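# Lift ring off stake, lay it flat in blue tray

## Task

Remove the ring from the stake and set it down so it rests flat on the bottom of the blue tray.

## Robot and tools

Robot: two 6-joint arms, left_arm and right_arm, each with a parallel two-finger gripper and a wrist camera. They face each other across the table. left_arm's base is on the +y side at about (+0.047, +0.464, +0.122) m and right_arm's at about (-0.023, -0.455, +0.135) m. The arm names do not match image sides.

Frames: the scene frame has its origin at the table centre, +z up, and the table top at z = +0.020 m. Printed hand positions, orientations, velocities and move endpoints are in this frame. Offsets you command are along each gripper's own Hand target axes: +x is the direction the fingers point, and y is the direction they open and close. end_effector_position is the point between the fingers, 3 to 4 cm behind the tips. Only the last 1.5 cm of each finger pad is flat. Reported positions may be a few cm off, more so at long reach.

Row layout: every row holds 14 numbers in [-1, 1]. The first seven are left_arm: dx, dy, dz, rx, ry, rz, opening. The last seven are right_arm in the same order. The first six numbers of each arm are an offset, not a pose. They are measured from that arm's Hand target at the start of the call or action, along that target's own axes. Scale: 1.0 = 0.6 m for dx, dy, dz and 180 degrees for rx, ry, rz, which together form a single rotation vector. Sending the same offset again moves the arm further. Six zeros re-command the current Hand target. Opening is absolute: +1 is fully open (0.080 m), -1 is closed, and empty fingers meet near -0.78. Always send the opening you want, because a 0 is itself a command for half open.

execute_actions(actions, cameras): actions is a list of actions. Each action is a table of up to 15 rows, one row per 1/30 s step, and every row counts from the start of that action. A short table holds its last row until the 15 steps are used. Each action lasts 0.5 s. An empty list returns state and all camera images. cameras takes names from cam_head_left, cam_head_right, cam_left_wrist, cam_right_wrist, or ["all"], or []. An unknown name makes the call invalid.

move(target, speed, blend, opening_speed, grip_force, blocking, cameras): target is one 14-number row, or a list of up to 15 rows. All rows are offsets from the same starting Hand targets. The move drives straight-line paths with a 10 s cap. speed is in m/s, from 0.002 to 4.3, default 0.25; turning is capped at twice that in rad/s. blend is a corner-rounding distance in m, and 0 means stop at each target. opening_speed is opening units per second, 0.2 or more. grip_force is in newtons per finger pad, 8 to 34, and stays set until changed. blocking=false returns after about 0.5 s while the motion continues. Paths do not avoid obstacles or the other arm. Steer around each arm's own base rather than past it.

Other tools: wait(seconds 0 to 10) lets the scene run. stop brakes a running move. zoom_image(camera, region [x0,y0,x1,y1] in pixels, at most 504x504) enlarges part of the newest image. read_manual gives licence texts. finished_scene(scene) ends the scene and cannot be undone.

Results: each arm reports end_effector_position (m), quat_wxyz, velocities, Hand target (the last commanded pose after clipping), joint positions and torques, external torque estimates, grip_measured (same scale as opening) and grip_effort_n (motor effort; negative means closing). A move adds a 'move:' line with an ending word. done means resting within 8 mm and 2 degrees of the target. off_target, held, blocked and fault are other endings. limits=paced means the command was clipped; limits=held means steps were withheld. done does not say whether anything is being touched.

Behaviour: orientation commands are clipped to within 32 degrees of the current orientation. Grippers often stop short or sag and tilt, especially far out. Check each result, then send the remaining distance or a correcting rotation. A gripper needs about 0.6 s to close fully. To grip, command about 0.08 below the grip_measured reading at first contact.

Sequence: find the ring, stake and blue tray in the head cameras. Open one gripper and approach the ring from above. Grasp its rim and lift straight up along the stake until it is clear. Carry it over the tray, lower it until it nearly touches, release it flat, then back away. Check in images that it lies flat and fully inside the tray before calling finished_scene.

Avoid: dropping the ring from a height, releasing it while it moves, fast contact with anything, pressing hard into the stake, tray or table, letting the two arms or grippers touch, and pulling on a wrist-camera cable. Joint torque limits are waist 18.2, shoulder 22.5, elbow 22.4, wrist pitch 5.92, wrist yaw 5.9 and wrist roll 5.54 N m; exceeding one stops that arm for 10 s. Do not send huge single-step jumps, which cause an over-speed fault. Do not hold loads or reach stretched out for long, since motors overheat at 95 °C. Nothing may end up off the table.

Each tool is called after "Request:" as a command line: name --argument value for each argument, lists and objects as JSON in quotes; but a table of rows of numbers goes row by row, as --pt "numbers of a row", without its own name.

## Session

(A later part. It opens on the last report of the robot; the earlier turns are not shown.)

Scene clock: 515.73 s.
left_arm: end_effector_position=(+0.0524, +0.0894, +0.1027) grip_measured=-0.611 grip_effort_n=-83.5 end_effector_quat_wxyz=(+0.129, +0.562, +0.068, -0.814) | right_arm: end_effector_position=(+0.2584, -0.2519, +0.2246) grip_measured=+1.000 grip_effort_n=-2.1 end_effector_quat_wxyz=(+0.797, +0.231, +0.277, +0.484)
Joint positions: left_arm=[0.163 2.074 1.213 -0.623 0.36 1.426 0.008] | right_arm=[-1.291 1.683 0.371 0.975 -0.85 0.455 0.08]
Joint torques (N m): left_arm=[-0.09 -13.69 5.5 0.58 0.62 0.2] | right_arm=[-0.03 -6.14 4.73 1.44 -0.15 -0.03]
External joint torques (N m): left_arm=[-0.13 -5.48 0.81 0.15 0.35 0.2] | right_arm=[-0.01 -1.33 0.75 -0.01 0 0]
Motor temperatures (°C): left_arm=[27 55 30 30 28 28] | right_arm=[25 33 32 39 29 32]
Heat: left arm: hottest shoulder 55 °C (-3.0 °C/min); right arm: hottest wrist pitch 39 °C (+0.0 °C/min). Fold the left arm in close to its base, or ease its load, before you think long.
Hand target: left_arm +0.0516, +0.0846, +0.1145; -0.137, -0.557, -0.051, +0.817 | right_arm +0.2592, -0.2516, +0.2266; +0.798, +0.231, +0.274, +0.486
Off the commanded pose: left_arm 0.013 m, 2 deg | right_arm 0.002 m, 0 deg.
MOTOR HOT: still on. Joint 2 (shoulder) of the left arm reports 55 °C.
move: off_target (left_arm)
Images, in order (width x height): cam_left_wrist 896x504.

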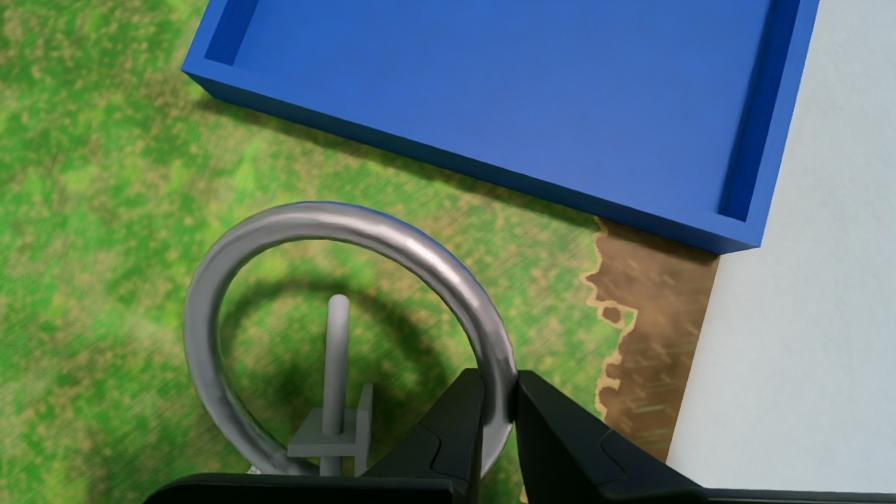

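Request:
move --target '[-0.0057,0.0027,-0.0425,0,0,0,-0.78,0,0,0,0,0,0,1.0]' --speed 0.06 --cameras '["cam_left_wrist","cam_right_wrist"]'

Request:
zoom_image --camera "cam_right_wrist" --region '[280, 330, 420, 460]'

Scene clock: 534.13 s.
left_arm: end_effector_position=(+0.0756, +0.0919, +0.1033) grip_measured=-0.611 grip_effort_n=-83.5 end_effector_quat_wxyz=(+0.133, +0.560, +0.059, -0.816) | right_arm: end_effector_position=(+0.2584, -0.2519, +0.2246) grip_measured=+1.000 grip_effort_n=-2.1 end_effector_quat_wxyz=(+0.797, +0.231, +0.277, +0.484)
Joint positions: left_arm=[0.231 2.074 1.213 -0.632 0.371 1.501 0.008] | right_arm=[-1.291 1.683 0.371 0.975 -0.85 0.455 0.08]
Joint torques (N m): left_arm=[0.12 -11.32 5.45 0.51 0.48 0.16] | right_arm=[-0.02 -6.13 4.72 1.45 -0.15 -0.03]
External joint torques (N m): left_arm=[0.17 -3.2 0.84 0.11 0.2 0.16] | right_arm=[-0.04 -1.34 0.76 0 0 0]
Motor temperatures (°C): left_arm=[27 55 31 29 28 28] | right_arm=[25 33 32 39 29 32]
Heat: left arm: hottest shoulder 55 °C (-1.0 °C/min); right arm: hottest wrist pitch 39 °C (+0.0 °C/min). Fold the left arm in close to its base, or ease its load, before you think long.
Hand target: left_arm +0.0761, +0.0896, +0.1083; -0.137, -0.557, -0.051, +0.817 | right_arm +0.2592, -0.2516, +0.2266; +0.798, +0.231, +0.274, +0.486
Off the commanded pose: left_arm 0.006 m, 1 deg | right_arm 0.002 m, 0 deg.
MOTOR HOT: still on. Joint 2 (shoulder) of the left arm reports 55 °C.
move: done
Images, in order (width x height): cam_left_wrist 896x504, cam_right_wrist 896x504.

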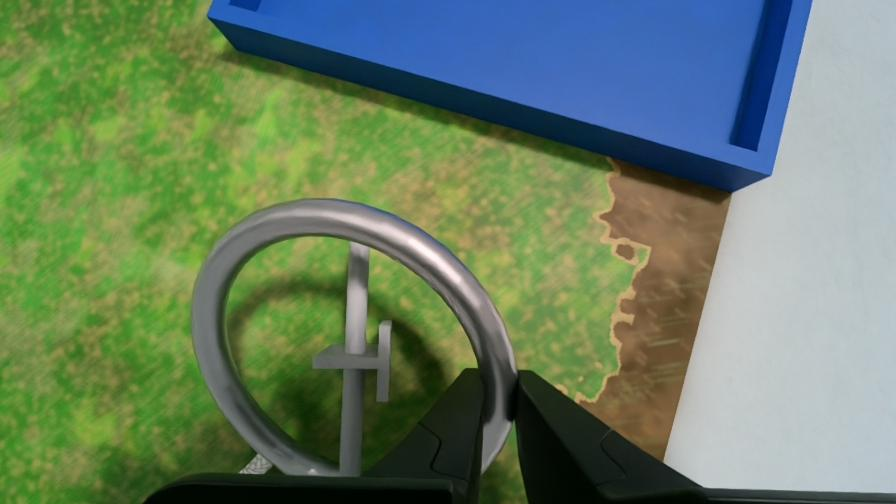

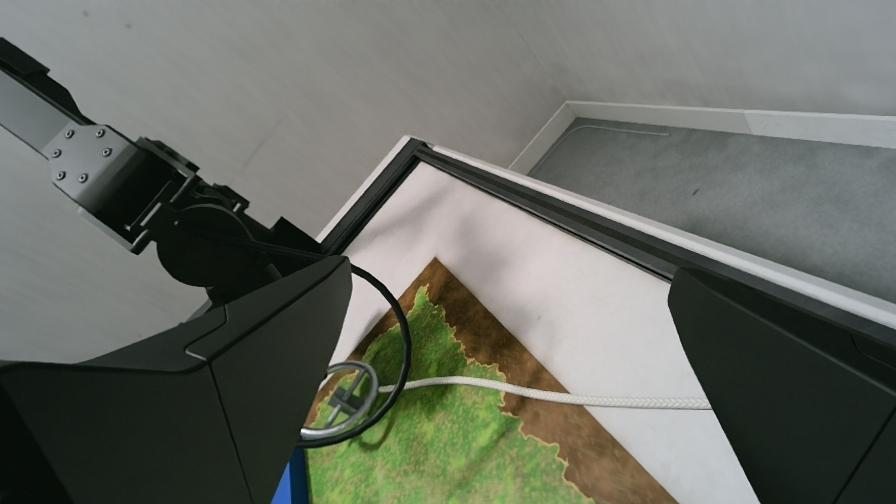

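Scaled by 3.600.

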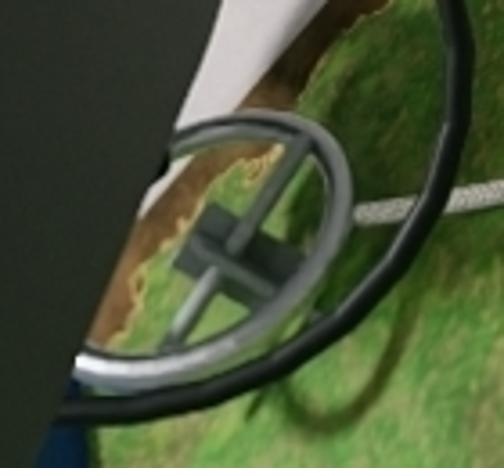

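Request:
move --target '[-0.0067,0,-0.0175,0,0,0,-0.78,0,0,0,0,0,0,1.0]' --speed 0.06 --cameras '["cam_left_wrist","cam_right_wrist"]'

Request:
zoom_image --camera "cam_right_wrist" --region '[280, 330, 420, 460]'

Scene clock: 550.30 s.
left_arm: end_effector_position=(+0.0868, +0.0952, +0.1033) grip_measured=-0.611 grip_effort_n=-83.5 end_effector_quat_wxyz=(+0.134, +0.560, +0.059, -0.816) | right_arm: end_effector_position=(+0.2584, -0.2519, +0.2246) grip_measured=+1.000 grip_effort_n=-2.1 end_effector_quat_wxyz=(+0.797, +0.231, +0.277, +0.484)
Joint positions: left_arm=[0.263 2.074 1.213 -0.643 0.374 1.535 0.008] | right_arm=[-1.291 1.683 0.371 0.975 -0.85 0.455 0.08]
Joint torques (N m): left_arm=[0.02 -11.12 5.63 0.36 0.52 0.16] | right_arm=[-0.02 -6.14 4.73 1.45 -0.14 -0.02]
External joint torques (N m): left_arm=[0.02 -2.98 1.01 -0.03 0.24 0.16] | right_arm=[-0.05 -1.34 0.74 0 0.01 0.01]
Motor temperatures (°C): left_arm=[27 55 32 29 28 28] | right_arm=[25 33 32 39 29 32]
Heat: left arm: hottest shoulder 55 °C (+2.0 °C/min); right arm: hottest wrist pitch 39 °C (+0.0 °C/min). Fold the left arm in close to its base, or ease its load, before you think long.
Hand target: left_arm +0.0870, +0.0927, +0.1081; -0.137, -0.557, -0.051, +0.817 | right_arm +0.2592, -0.2516, +0.2266; +0.798, +0.231, +0.274, +0.486
Off the commanded pose: left_arm 0.005 m, 1 deg | right_arm 0.002 m, 0 deg.
MOTOR HOT: still on. Joint 2 (shoulder) of the left arm reports 55 °C.
move: done
Images, in order (width x height): cam_left_wrist 896x504, cam_right_wrist 896x504.

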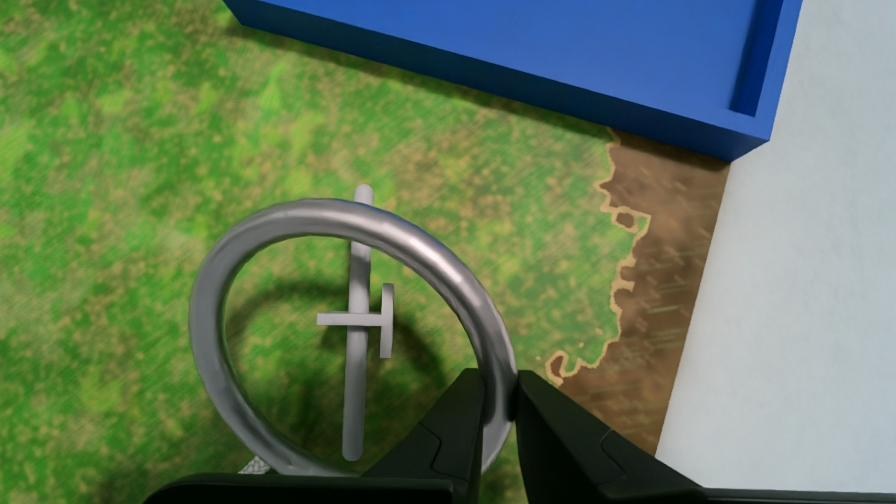

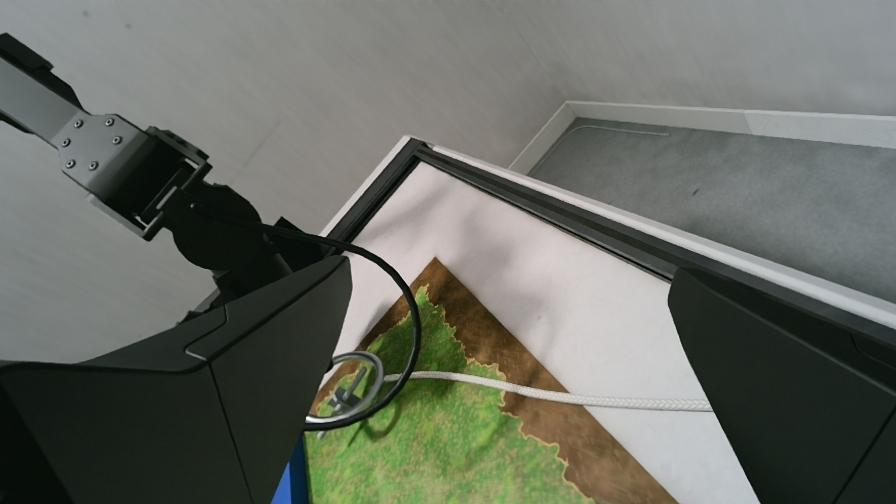

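Scaled by 3.600.

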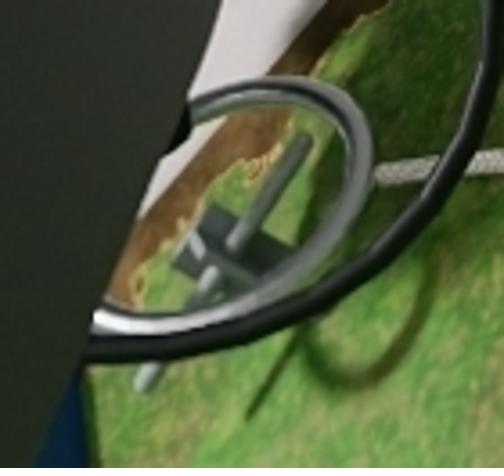

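Request:
move --target '[-0.1232,0.0092,0.0499,0,0,0,-0.78,0,0,0,0,0,0,1.0]' --speed 0.07 --cameras '["cam_left_wrist"]'

Scene clock: 561.97 s.
left_arm: end_effector_position=(+0.0860, +0.0981, +0.1766) grip_measured=-0.611 grip_effort_n=-83.5 end_effector_quat_wxyz=(+0.128, +0.559, +0.068, -0.817) | right_arm: end_effector_position=(+0.2584, -0.2519, +0.2246) grip_measured=+1.000 grip_effort_n=-1.6 end_effector_quat_wxyz=(+0.797, +0.231, +0.277, +0.484)
Joint positions: left_arm=[0.263 1.949 1.356 -0.932 0.374 1.535 0.008] | right_arm=[-1.291 1.683 0.371 0.975 -0.85 0.455 0.08]
Joint torques (N m): left_arm=[0.03 -12.29 7.62 0.31 0.49 0.15] | right_arm=[-0.03 -6.13 4.74 1.44 -0.14 -0.03]
External joint torques (N m): left_arm=[0.02 -4.38 2.39 -0.05 0.22 0.15] | right_arm=[-0.05 -1.36 0.8 0.01 0.01 0]
Motor temperatures (°C): left_arm=[27 55 32 29 28 28] | right_arm=[25 33 32 39 29 32]
Heat: left arm: hottest shoulder 55 °C (+4.0 °C/min); right arm: hottest wrist pitch 39 °C (+0.0 °C/min). Fold the left arm in close to its base, or ease its load, before you think long.
Hand target: left_arm +0.0869, +0.0927, +0.1880; -0.137, -0.557, -0.051, +0.817 | right_arm +0.2592, -0.2516, +0.2266; +0.798, +0.231, +0.274, +0.486
Off the commanded pose: left_arm 0.013 m, 2 deg | right_arm 0.002 m, 0 deg.
MOTOR HOT: still on. Joint 2 (shoulder) of the left arm reports 55 °C.
move: off_target (left_arm)
Images, in order (width x height): cam_left_wrist 896x504.

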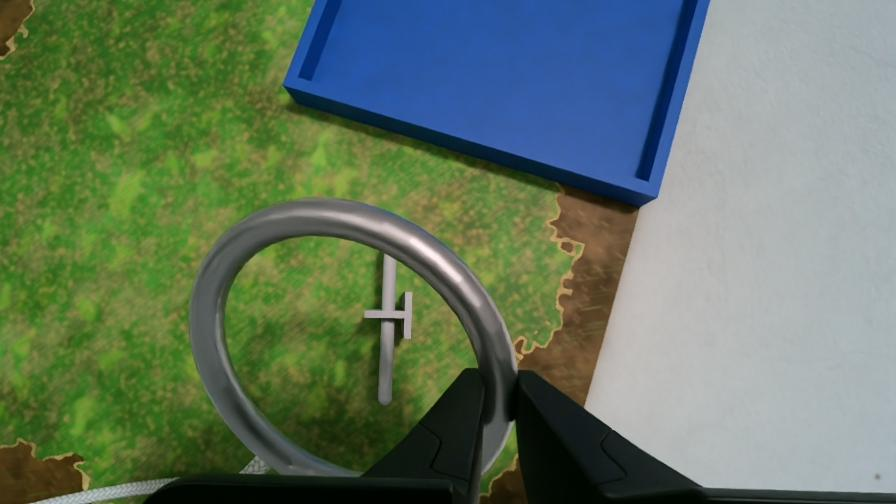

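Request:
move --target '[0.1463, -0.1160, 0.3048, 0, 0.1222, 0, -0.78, 0,0,0,0,0,0,1.0]' --speed 0.13 --cameras '["cam_left_wrist"]'

Scene clock: 623.57 s.
left_arm: end_effector_position=(-0.1260, +0.1058, +0.1688) grip_measured=-0.611 grip_effort_n=-83.5 end_effector_quat_wxyz=(+0.119, +0.704, +0.078, -0.696) | right_arm: end_effector_position=(+0.2584, -0.2519, +0.2246) grip_measured=+1.000 grip_effort_n=-2.1 end_effector_quat_wxyz=(+0.797, +0.231, +0.277, +0.484)
Joint positions: left_arm=[-0.459 2.07 1.545 -1.003 -0.042 0.825 0.008] | right_arm=[-1.291 1.683 0.371 0.975 -0.85 0.455 0.08]
Joint torques (N m): left_arm=[-0.04 -9.76 7.86 0.33 -0.23 -0.18] | right_arm=[-0.03 -6.15 4.72 1.45 -0.15 -0.02]
External joint torques (N m): left_arm=[-0.1 -0.86 2.51 -0.04 -0.24 -0.18] | right_arm=[-0.03 -1.38 0.73 0 0 0.01]
Motor temperatures (°C): left_arm=[27 63 33 28 28 28] | right_arm=[25 33 32 39 29 32]
Heat: left arm: hottest shoulder 63 °C (+7.1 °C/min); right arm: hottest wrist pitch 39 °C (+0.0 °C/min). Fold the left arm in close to its base, or ease its load, before you think long.
Hand target: left_arm -0.1268, +0.1016, +0.1703; +0.125, +0.703, +0.076, -0.696 | right_arm +0.2592, -0.2516, +0.2266; +0.798, +0.231, +0.274, +0.486
Off the commanded pose: left_arm 0.005 m, 1 deg | right_arm 0.002 m, 0 deg.
MOTOR HOT: still on. Joint 2 (shoulder) of the left arm reports 63 °C.
move: done
Images, in order (width x height): cam_left_wrist 896x504.

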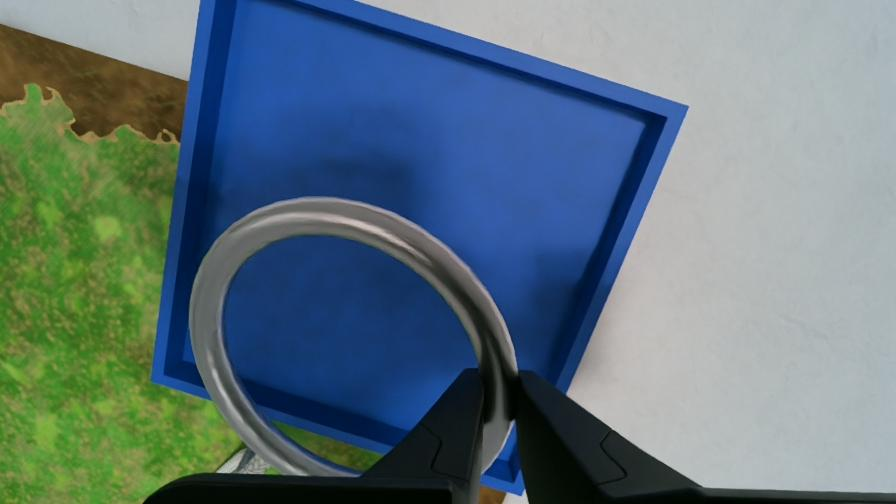

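Request:
move --target '[0.142, -0.010, 0, 0, 0, 0, -0.78, 0,0,0,0,0,0,1.0]' --speed 0.12 --cameras '["cam_left_wrist"]'

Scene clock: 640.53 s.
left_arm: end_effector_position=(-0.1280, +0.1017, +0.0867) grip_measured=-0.611 grip_effort_n=-83.5 end_effector_quat_wxyz=(+0.123, +0.701, +0.074, -0.698) | right_arm: end_effector_position=(+0.2584, -0.2519, +0.2246) grip_measured=+1.000 grip_effort_n=-2.1 end_effector_quat_wxyz=(+0.797, +0.231, +0.277, +0.484)
Joint positions: left_arm=[-0.459 2.207 1.407 -0.718 -0.042 0.825 0.008] | right_arm=[-1.291 1.683 0.371 0.975 -0.85 0.455 0.08]
Joint torques (N m): left_arm=[-0.08 -10.5 5.2 0.64 -0.22 -0.18] | right_arm=[-0.02 -6.13 4.72 1.44 -0.15 -0.02]
External joint torques (N m): left_arm=[-0.03 -1.33 0.34 0.21 -0.23 -0.18] | right_arm=[-0.04 -1.36 0.78 0.01 0 0]
Motor temperatures (°C): left_arm=[27 62 35 28 28 28] | right_arm=[25 33 32 40 29 32]
Heat: left arm: hottest shoulder 62 °C (+2.0 °C/min); right arm: hottest wrist pitch 40 °C (+1.0 °C/min). Fold the left arm in close to its base, or ease its load, before you think long.
Hand target: left_arm -0.1268, +0.1016, +0.0849; +0.125, +0.703, +0.076, -0.696 | right_arm +0.2592, -0.2516, +0.2266; +0.798, +0.231, +0.274, +0.486
Off the commanded pose: left_arm 0.002 m, 0 deg | right_arm 0.002 m, 0 deg.
MOTOR HOT: still on. Joint 2 (shoulder) of the left arm reports 62 °C.
move: done
Images, in order (width x height): cam_left_wrist 896x504.

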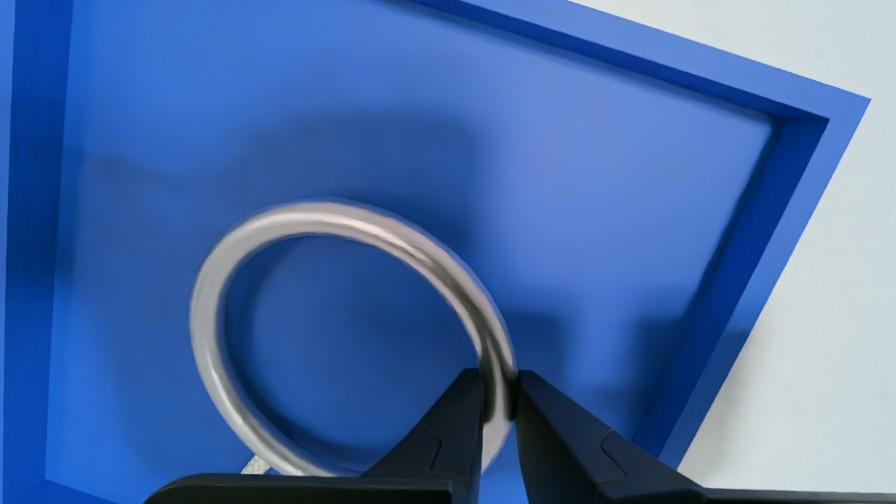

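Request:
move --target '[0.0317, -0.0022, 0, 0, 0, 0, -0.78, 0,0,0,0,0,0,1.0]' --speed 0.05 --cameras '["cam_left_wrist","cam_head_left"]'

Scene clock: 643.83 s.
left_arm: end_effector_position=(-0.1291, +0.0987, +0.0721) grip_measured=-0.611 grip_effort_n=-83.5 end_effector_quat_wxyz=(+0.127, +0.699, +0.070, -0.700) | right_arm: end_effector_position=(+0.2584, -0.2519, +0.2246) grip_measured=+1.000 grip_effort_n=-1.6 end_effector_quat_wxyz=(+0.797, +0.231, +0.277, +0.484)
Joint positions: left_arm=[-0.459 2.238 1.393 -0.658 -0.044 0.825 0.008] | right_arm=[-1.291 1.683 0.371 0.975 -0.85 0.455 0.08]
Joint torques (N m): left_arm=[-0.04 -9.47 4.51 0.68 -0.15 -0.17] | right_arm=[-0.02 -6.12 4.73 1.44 -0.14 -0.03]
External joint torques (N m): left_arm=[-0.06 -0.17 -0.22 0.26 -0.15 -0.17] | right_arm=[-0.03 -1.31 0.75 -0.01 0.01 0]
Motor temperatures (°C): left_arm=[27 62 35 28 28 28] | right_arm=[25 33 32 40 29 32]
Heat: left arm: hottest shoulder 62 °C (+2.0 °C/min); right arm: hottest wrist pitch 40 °C (+1.0 °C/min). Fold the left arm in close to its base, or ease its load, before you think long.
Hand target: left_arm -0.1268, +0.1016, +0.0658; +0.125, +0.703, +0.076, -0.696 | right_arm +0.2592, -0.2516, +0.2266; +0.798, +0.231, +0.274, +0.486
Off the commanded pose: left_arm 0.007 m, 1 deg | right_arm 0.002 m, 0 deg.
MOTOR HOT: still on. Joint 2 (shoulder) of the left arm reports 62 °C.
move: done
Images, in order (width x height): cam_head_left 896x504, cam_left_wrist 896x504.

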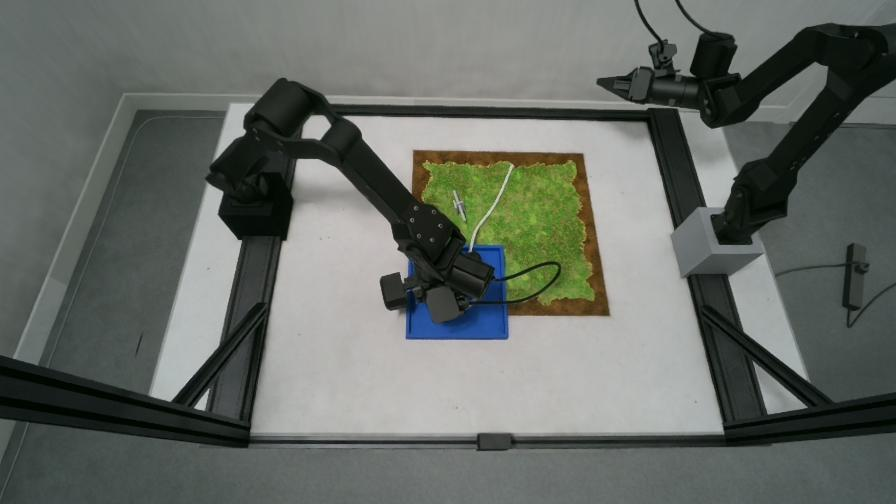

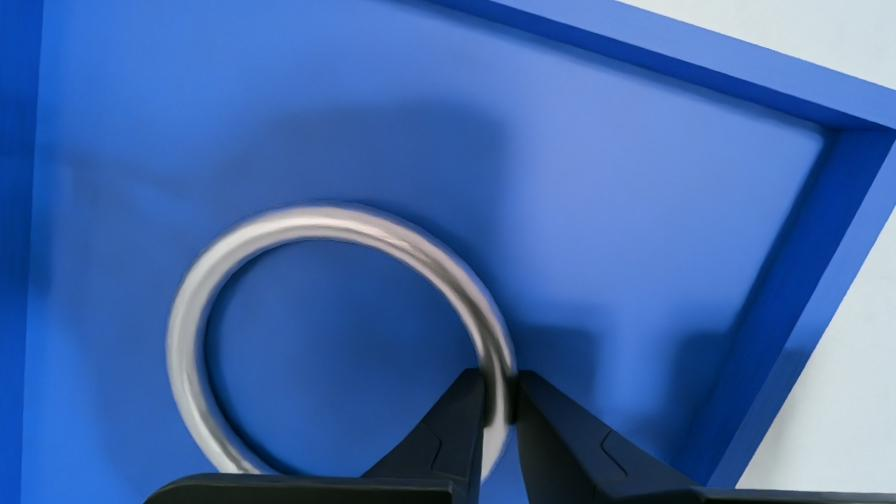

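Request:
move --target '[0.0123, -0.0008, 0, 0, 0, 0, -0.78, 0,0,0,0,0,0,1.0]' --speed 0.04 --cameras '["cam_left_wrist"]'

Scene clock: 647.47 s.
left_arm: end_effector_position=(-0.1292, +0.0985, +0.0683) grip_measured=-0.611 grip_effort_n=-83.5 end_effector_quat_wxyz=(+0.128, +0.698, +0.070, -0.701) | right_arm: end_effector_position=(+0.2584, -0.2519, +0.2246) grip_measured=+1.000 grip_effort_n=-1.2 end_effector_quat_wxyz=(+0.797, +0.231, +0.277, +0.484)
Joint positions: left_arm=[-0.459 2.246 1.387 -0.643 -0.044 0.825 0.008] | right_arm=[-1.291 1.683 0.371 0.975 -0.85 0.455 0.08]
Joint torques (N m): left_arm=[-0.03 -8.29 4.39 1.25 -0.15 -0.18] | right_arm=[-0.03 -6.13 4.72 1.45 -0.15 -0.02]
External joint torques (N m): left_arm=[-0.08 0.95 -0.3 0.81 -0.15 -0.17] | right_arm=[-0.05 -1.33 0.74 -0.01 0.01 0.01]
Motor temperatures (°C): left_arm=[27 61 34 28 28 28] | right_arm=[25 33 32 40 29 32]
Heat: left arm: hottest shoulder 61 °C (+0.0 °C/min); right arm: hottest wrist pitch 40 °C (+1.0 °C/min). Fold the left arm in close to its base, or ease its load, before you think long.
Hand target: left_arm -0.1267, +0.1016, +0.0584; +0.125, +0.703, +0.076, -0.696 | right_arm +0.2592, -0.2516, +0.2266; +0.798, +0.231, +0.274, +0.486
Off the commanded pose: left_arm 0.011 m, 1 deg | right_arm 0.002 m, 0 deg.
MOTOR HOT: still on. Joint 2 (shoulder) of the left arm reports 61 °C.
move: off_target (left_arm)
Images, in order (width x height): cam_left_wrist 896x504.

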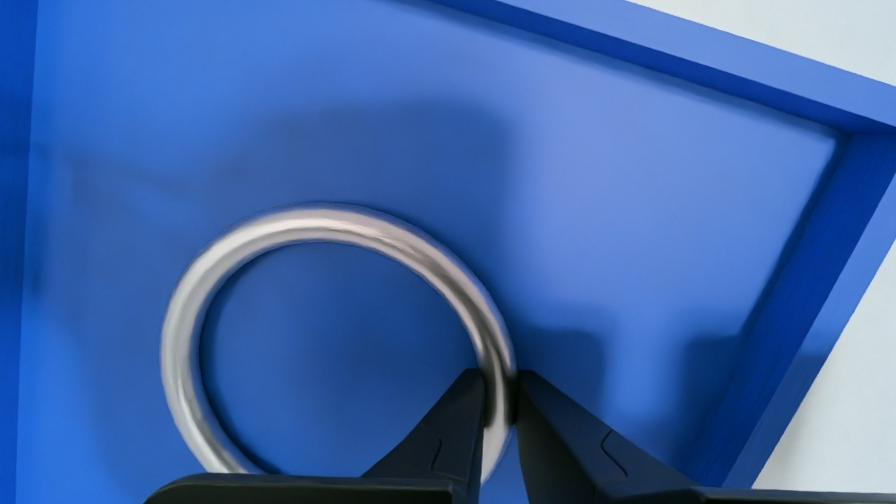

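Request:
move --pt "-0.0117 0.0008 0 0 0 0 -0.78 0 0 0 0 0 0 1.0" --pt "-0.0117 0.0008 0 0 0 0 -0.35 0 0 0 0 0 0 1.0" --speed 0.05 --opening_speed 0.4 --cameras '["cam_left_wrist"]'

Scene clock: 655.07 s.
left_arm: end_effector_position=(-0.1277, +0.0994, +0.0682) grip_measured=-0.355 grip_effort_n=22.6 end_effector_quat_wxyz=(+0.127, +0.701, +0.072, -0.698) | right_arm: end_effector_position=(+0.2584, -0.2519, +0.2246) grip_measured=+1.000 grip_effort_n=-2.6 end_effector_quat_wxyz=(+0.797, +0.231, +0.277, +0.484)
Joint positions: left_arm=[-0.458 2.246 1.387 -0.65 -0.047 0.825 0.019] | right_arm=[-1.291 1.683 0.371 0.975 -0.85 0.455 0.08]
Joint torques (N m): left_arm=[-0.1 -10.27 5.17 0.03 -0.05 -0.17] | right_arm=[-0.03 -6.12 4.74 1.45 -0.15 -0.02]
External joint torques (N m): left_arm=[-0.1 -0.96 0.45 -0.4 -0.06 -0.16] | right_arm=[-0.03 -1.27 0.73 -0.02 0 0.01]
Motor temperatures (°C): left_arm=[27 60 34 29 28 28] | right_arm=[25 33 32 40 29 32]
Heat: left arm: hottest shoulder 60 °C (-2.0 °C/min); right arm: hottest wrist pitch 40 °C (+1.0 °C/min). Fold the left arm in close to its base, or ease its load, before you think long.
Hand target: left_arm -0.1267, +0.1016, +0.0655; +0.125, +0.703, +0.076, -0.696 | right_arm +0.2592, -0.2516, +0.2266; +0.798, +0.231, +0.274, +0.486
Off the commanded pose: left_arm 0.004 m, 1 deg | right_arm 0.002 m, 0 deg.
MOTOR HOT: still on. Joint 2 (shoulder) of the left arm reports 60 °C.
move: done
Images, in order (width x height): cam_left_wrist 896x504.

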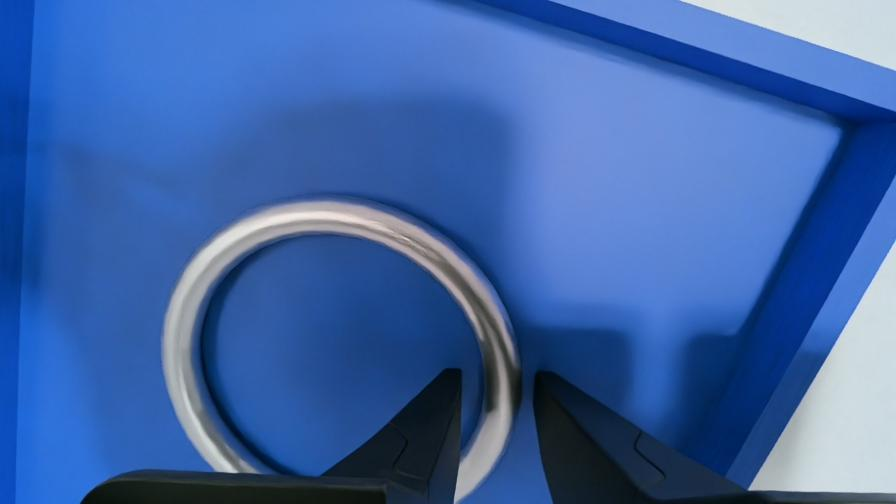

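Request:
move --target '[-0.2162, 0.0205, 0, 0, 0, 0, -0.35, 0,0,0,0,0,0,1.0]' --speed 0.1 --cameras '["cam_left_wrist", "cam_head_left"]'

Scene clock: 662.50 s.
left_arm: end_effector_position=(-0.1251, +0.1021, +0.1868) grip_measured=-0.354 grip_effort_n=20.7 end_effector_quat_wxyz=(+0.117, +0.708, +0.083, -0.691) | right_arm: end_effector_position=(+0.2584, -0.2519, +0.2246) grip_measured=+1.000 grip_effort_n=-2.1 end_effector_quat_wxyz=(+0.797, +0.231, +0.277, +0.484)
Joint positions: left_arm=[-0.455 2.079 1.631 -1.099 -0.047 0.825 0.019] | right_arm=[-1.291 1.683 0.371 0.975 -0.85 0.455 0.08]
Joint torques (N m): left_arm=[0.1 -12.9 7.48 0.26 -0.05 0.03] | right_arm=[-0.01 -6.15 4.72 1.44 -0.15 -0.03]
External joint torques (N m): left_arm=[0.17 -3.93 2.07 -0.1 -0.06 0.03] | right_arm=[-0.01 -1.31 0.73 -0.02 0 0]
Motor temperatures (°C): left_arm=[27 60 34 29 28 28] | right_arm=[25 33 32 40 29 32]
Heat: left arm: hottest shoulder 60 °C (-2.0 °C/min); right arm: hottest wrist pitch 40 °C (+1.0 °C/min). Fold the left arm in close to its base, or ease its load, before you think long.
Hand target: left_arm -0.1258, +0.0985, +0.1957; +0.125, +0.703, +0.076, -0.696 | right_arm +0.2592, -0.2516, +0.2266; +0.798, +0.231, +0.274, +0.486
Off the commanded pose: left_arm 0.010 m, 1 deg | right_arm 0.002 m, 0 deg.
MOTOR HOT: still on. Joint 2 (shoulder) of the left arm reports 60 °C.
move: off_target (left_arm)
Images, in order (width x height): cam_head_left 896x504, cam_left_wrist 896x504.

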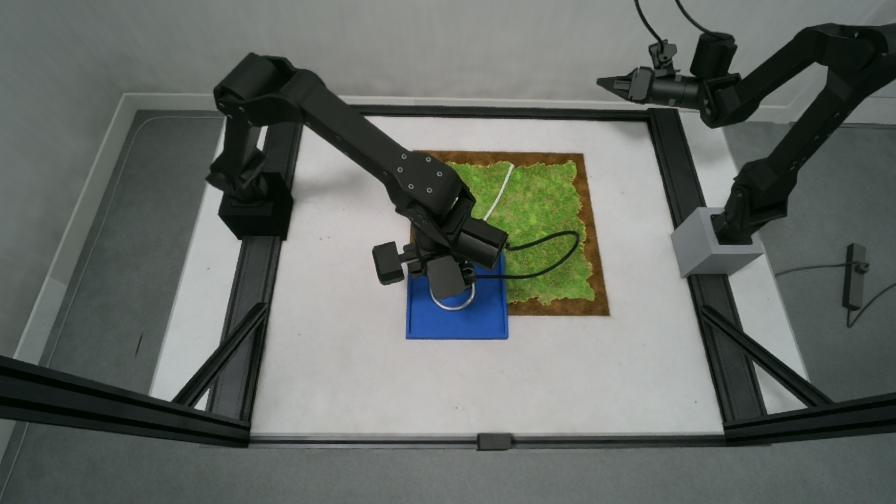

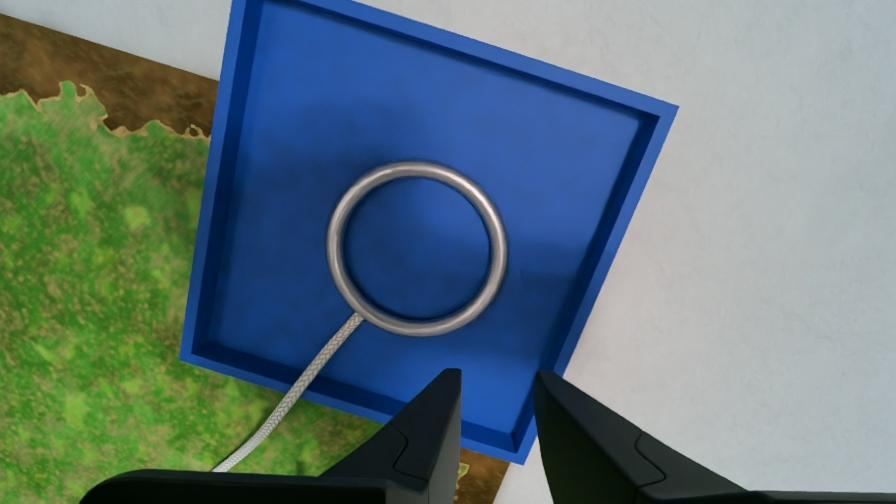

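Request:
finished_scene --scene 3

The scene is finished: the task was done.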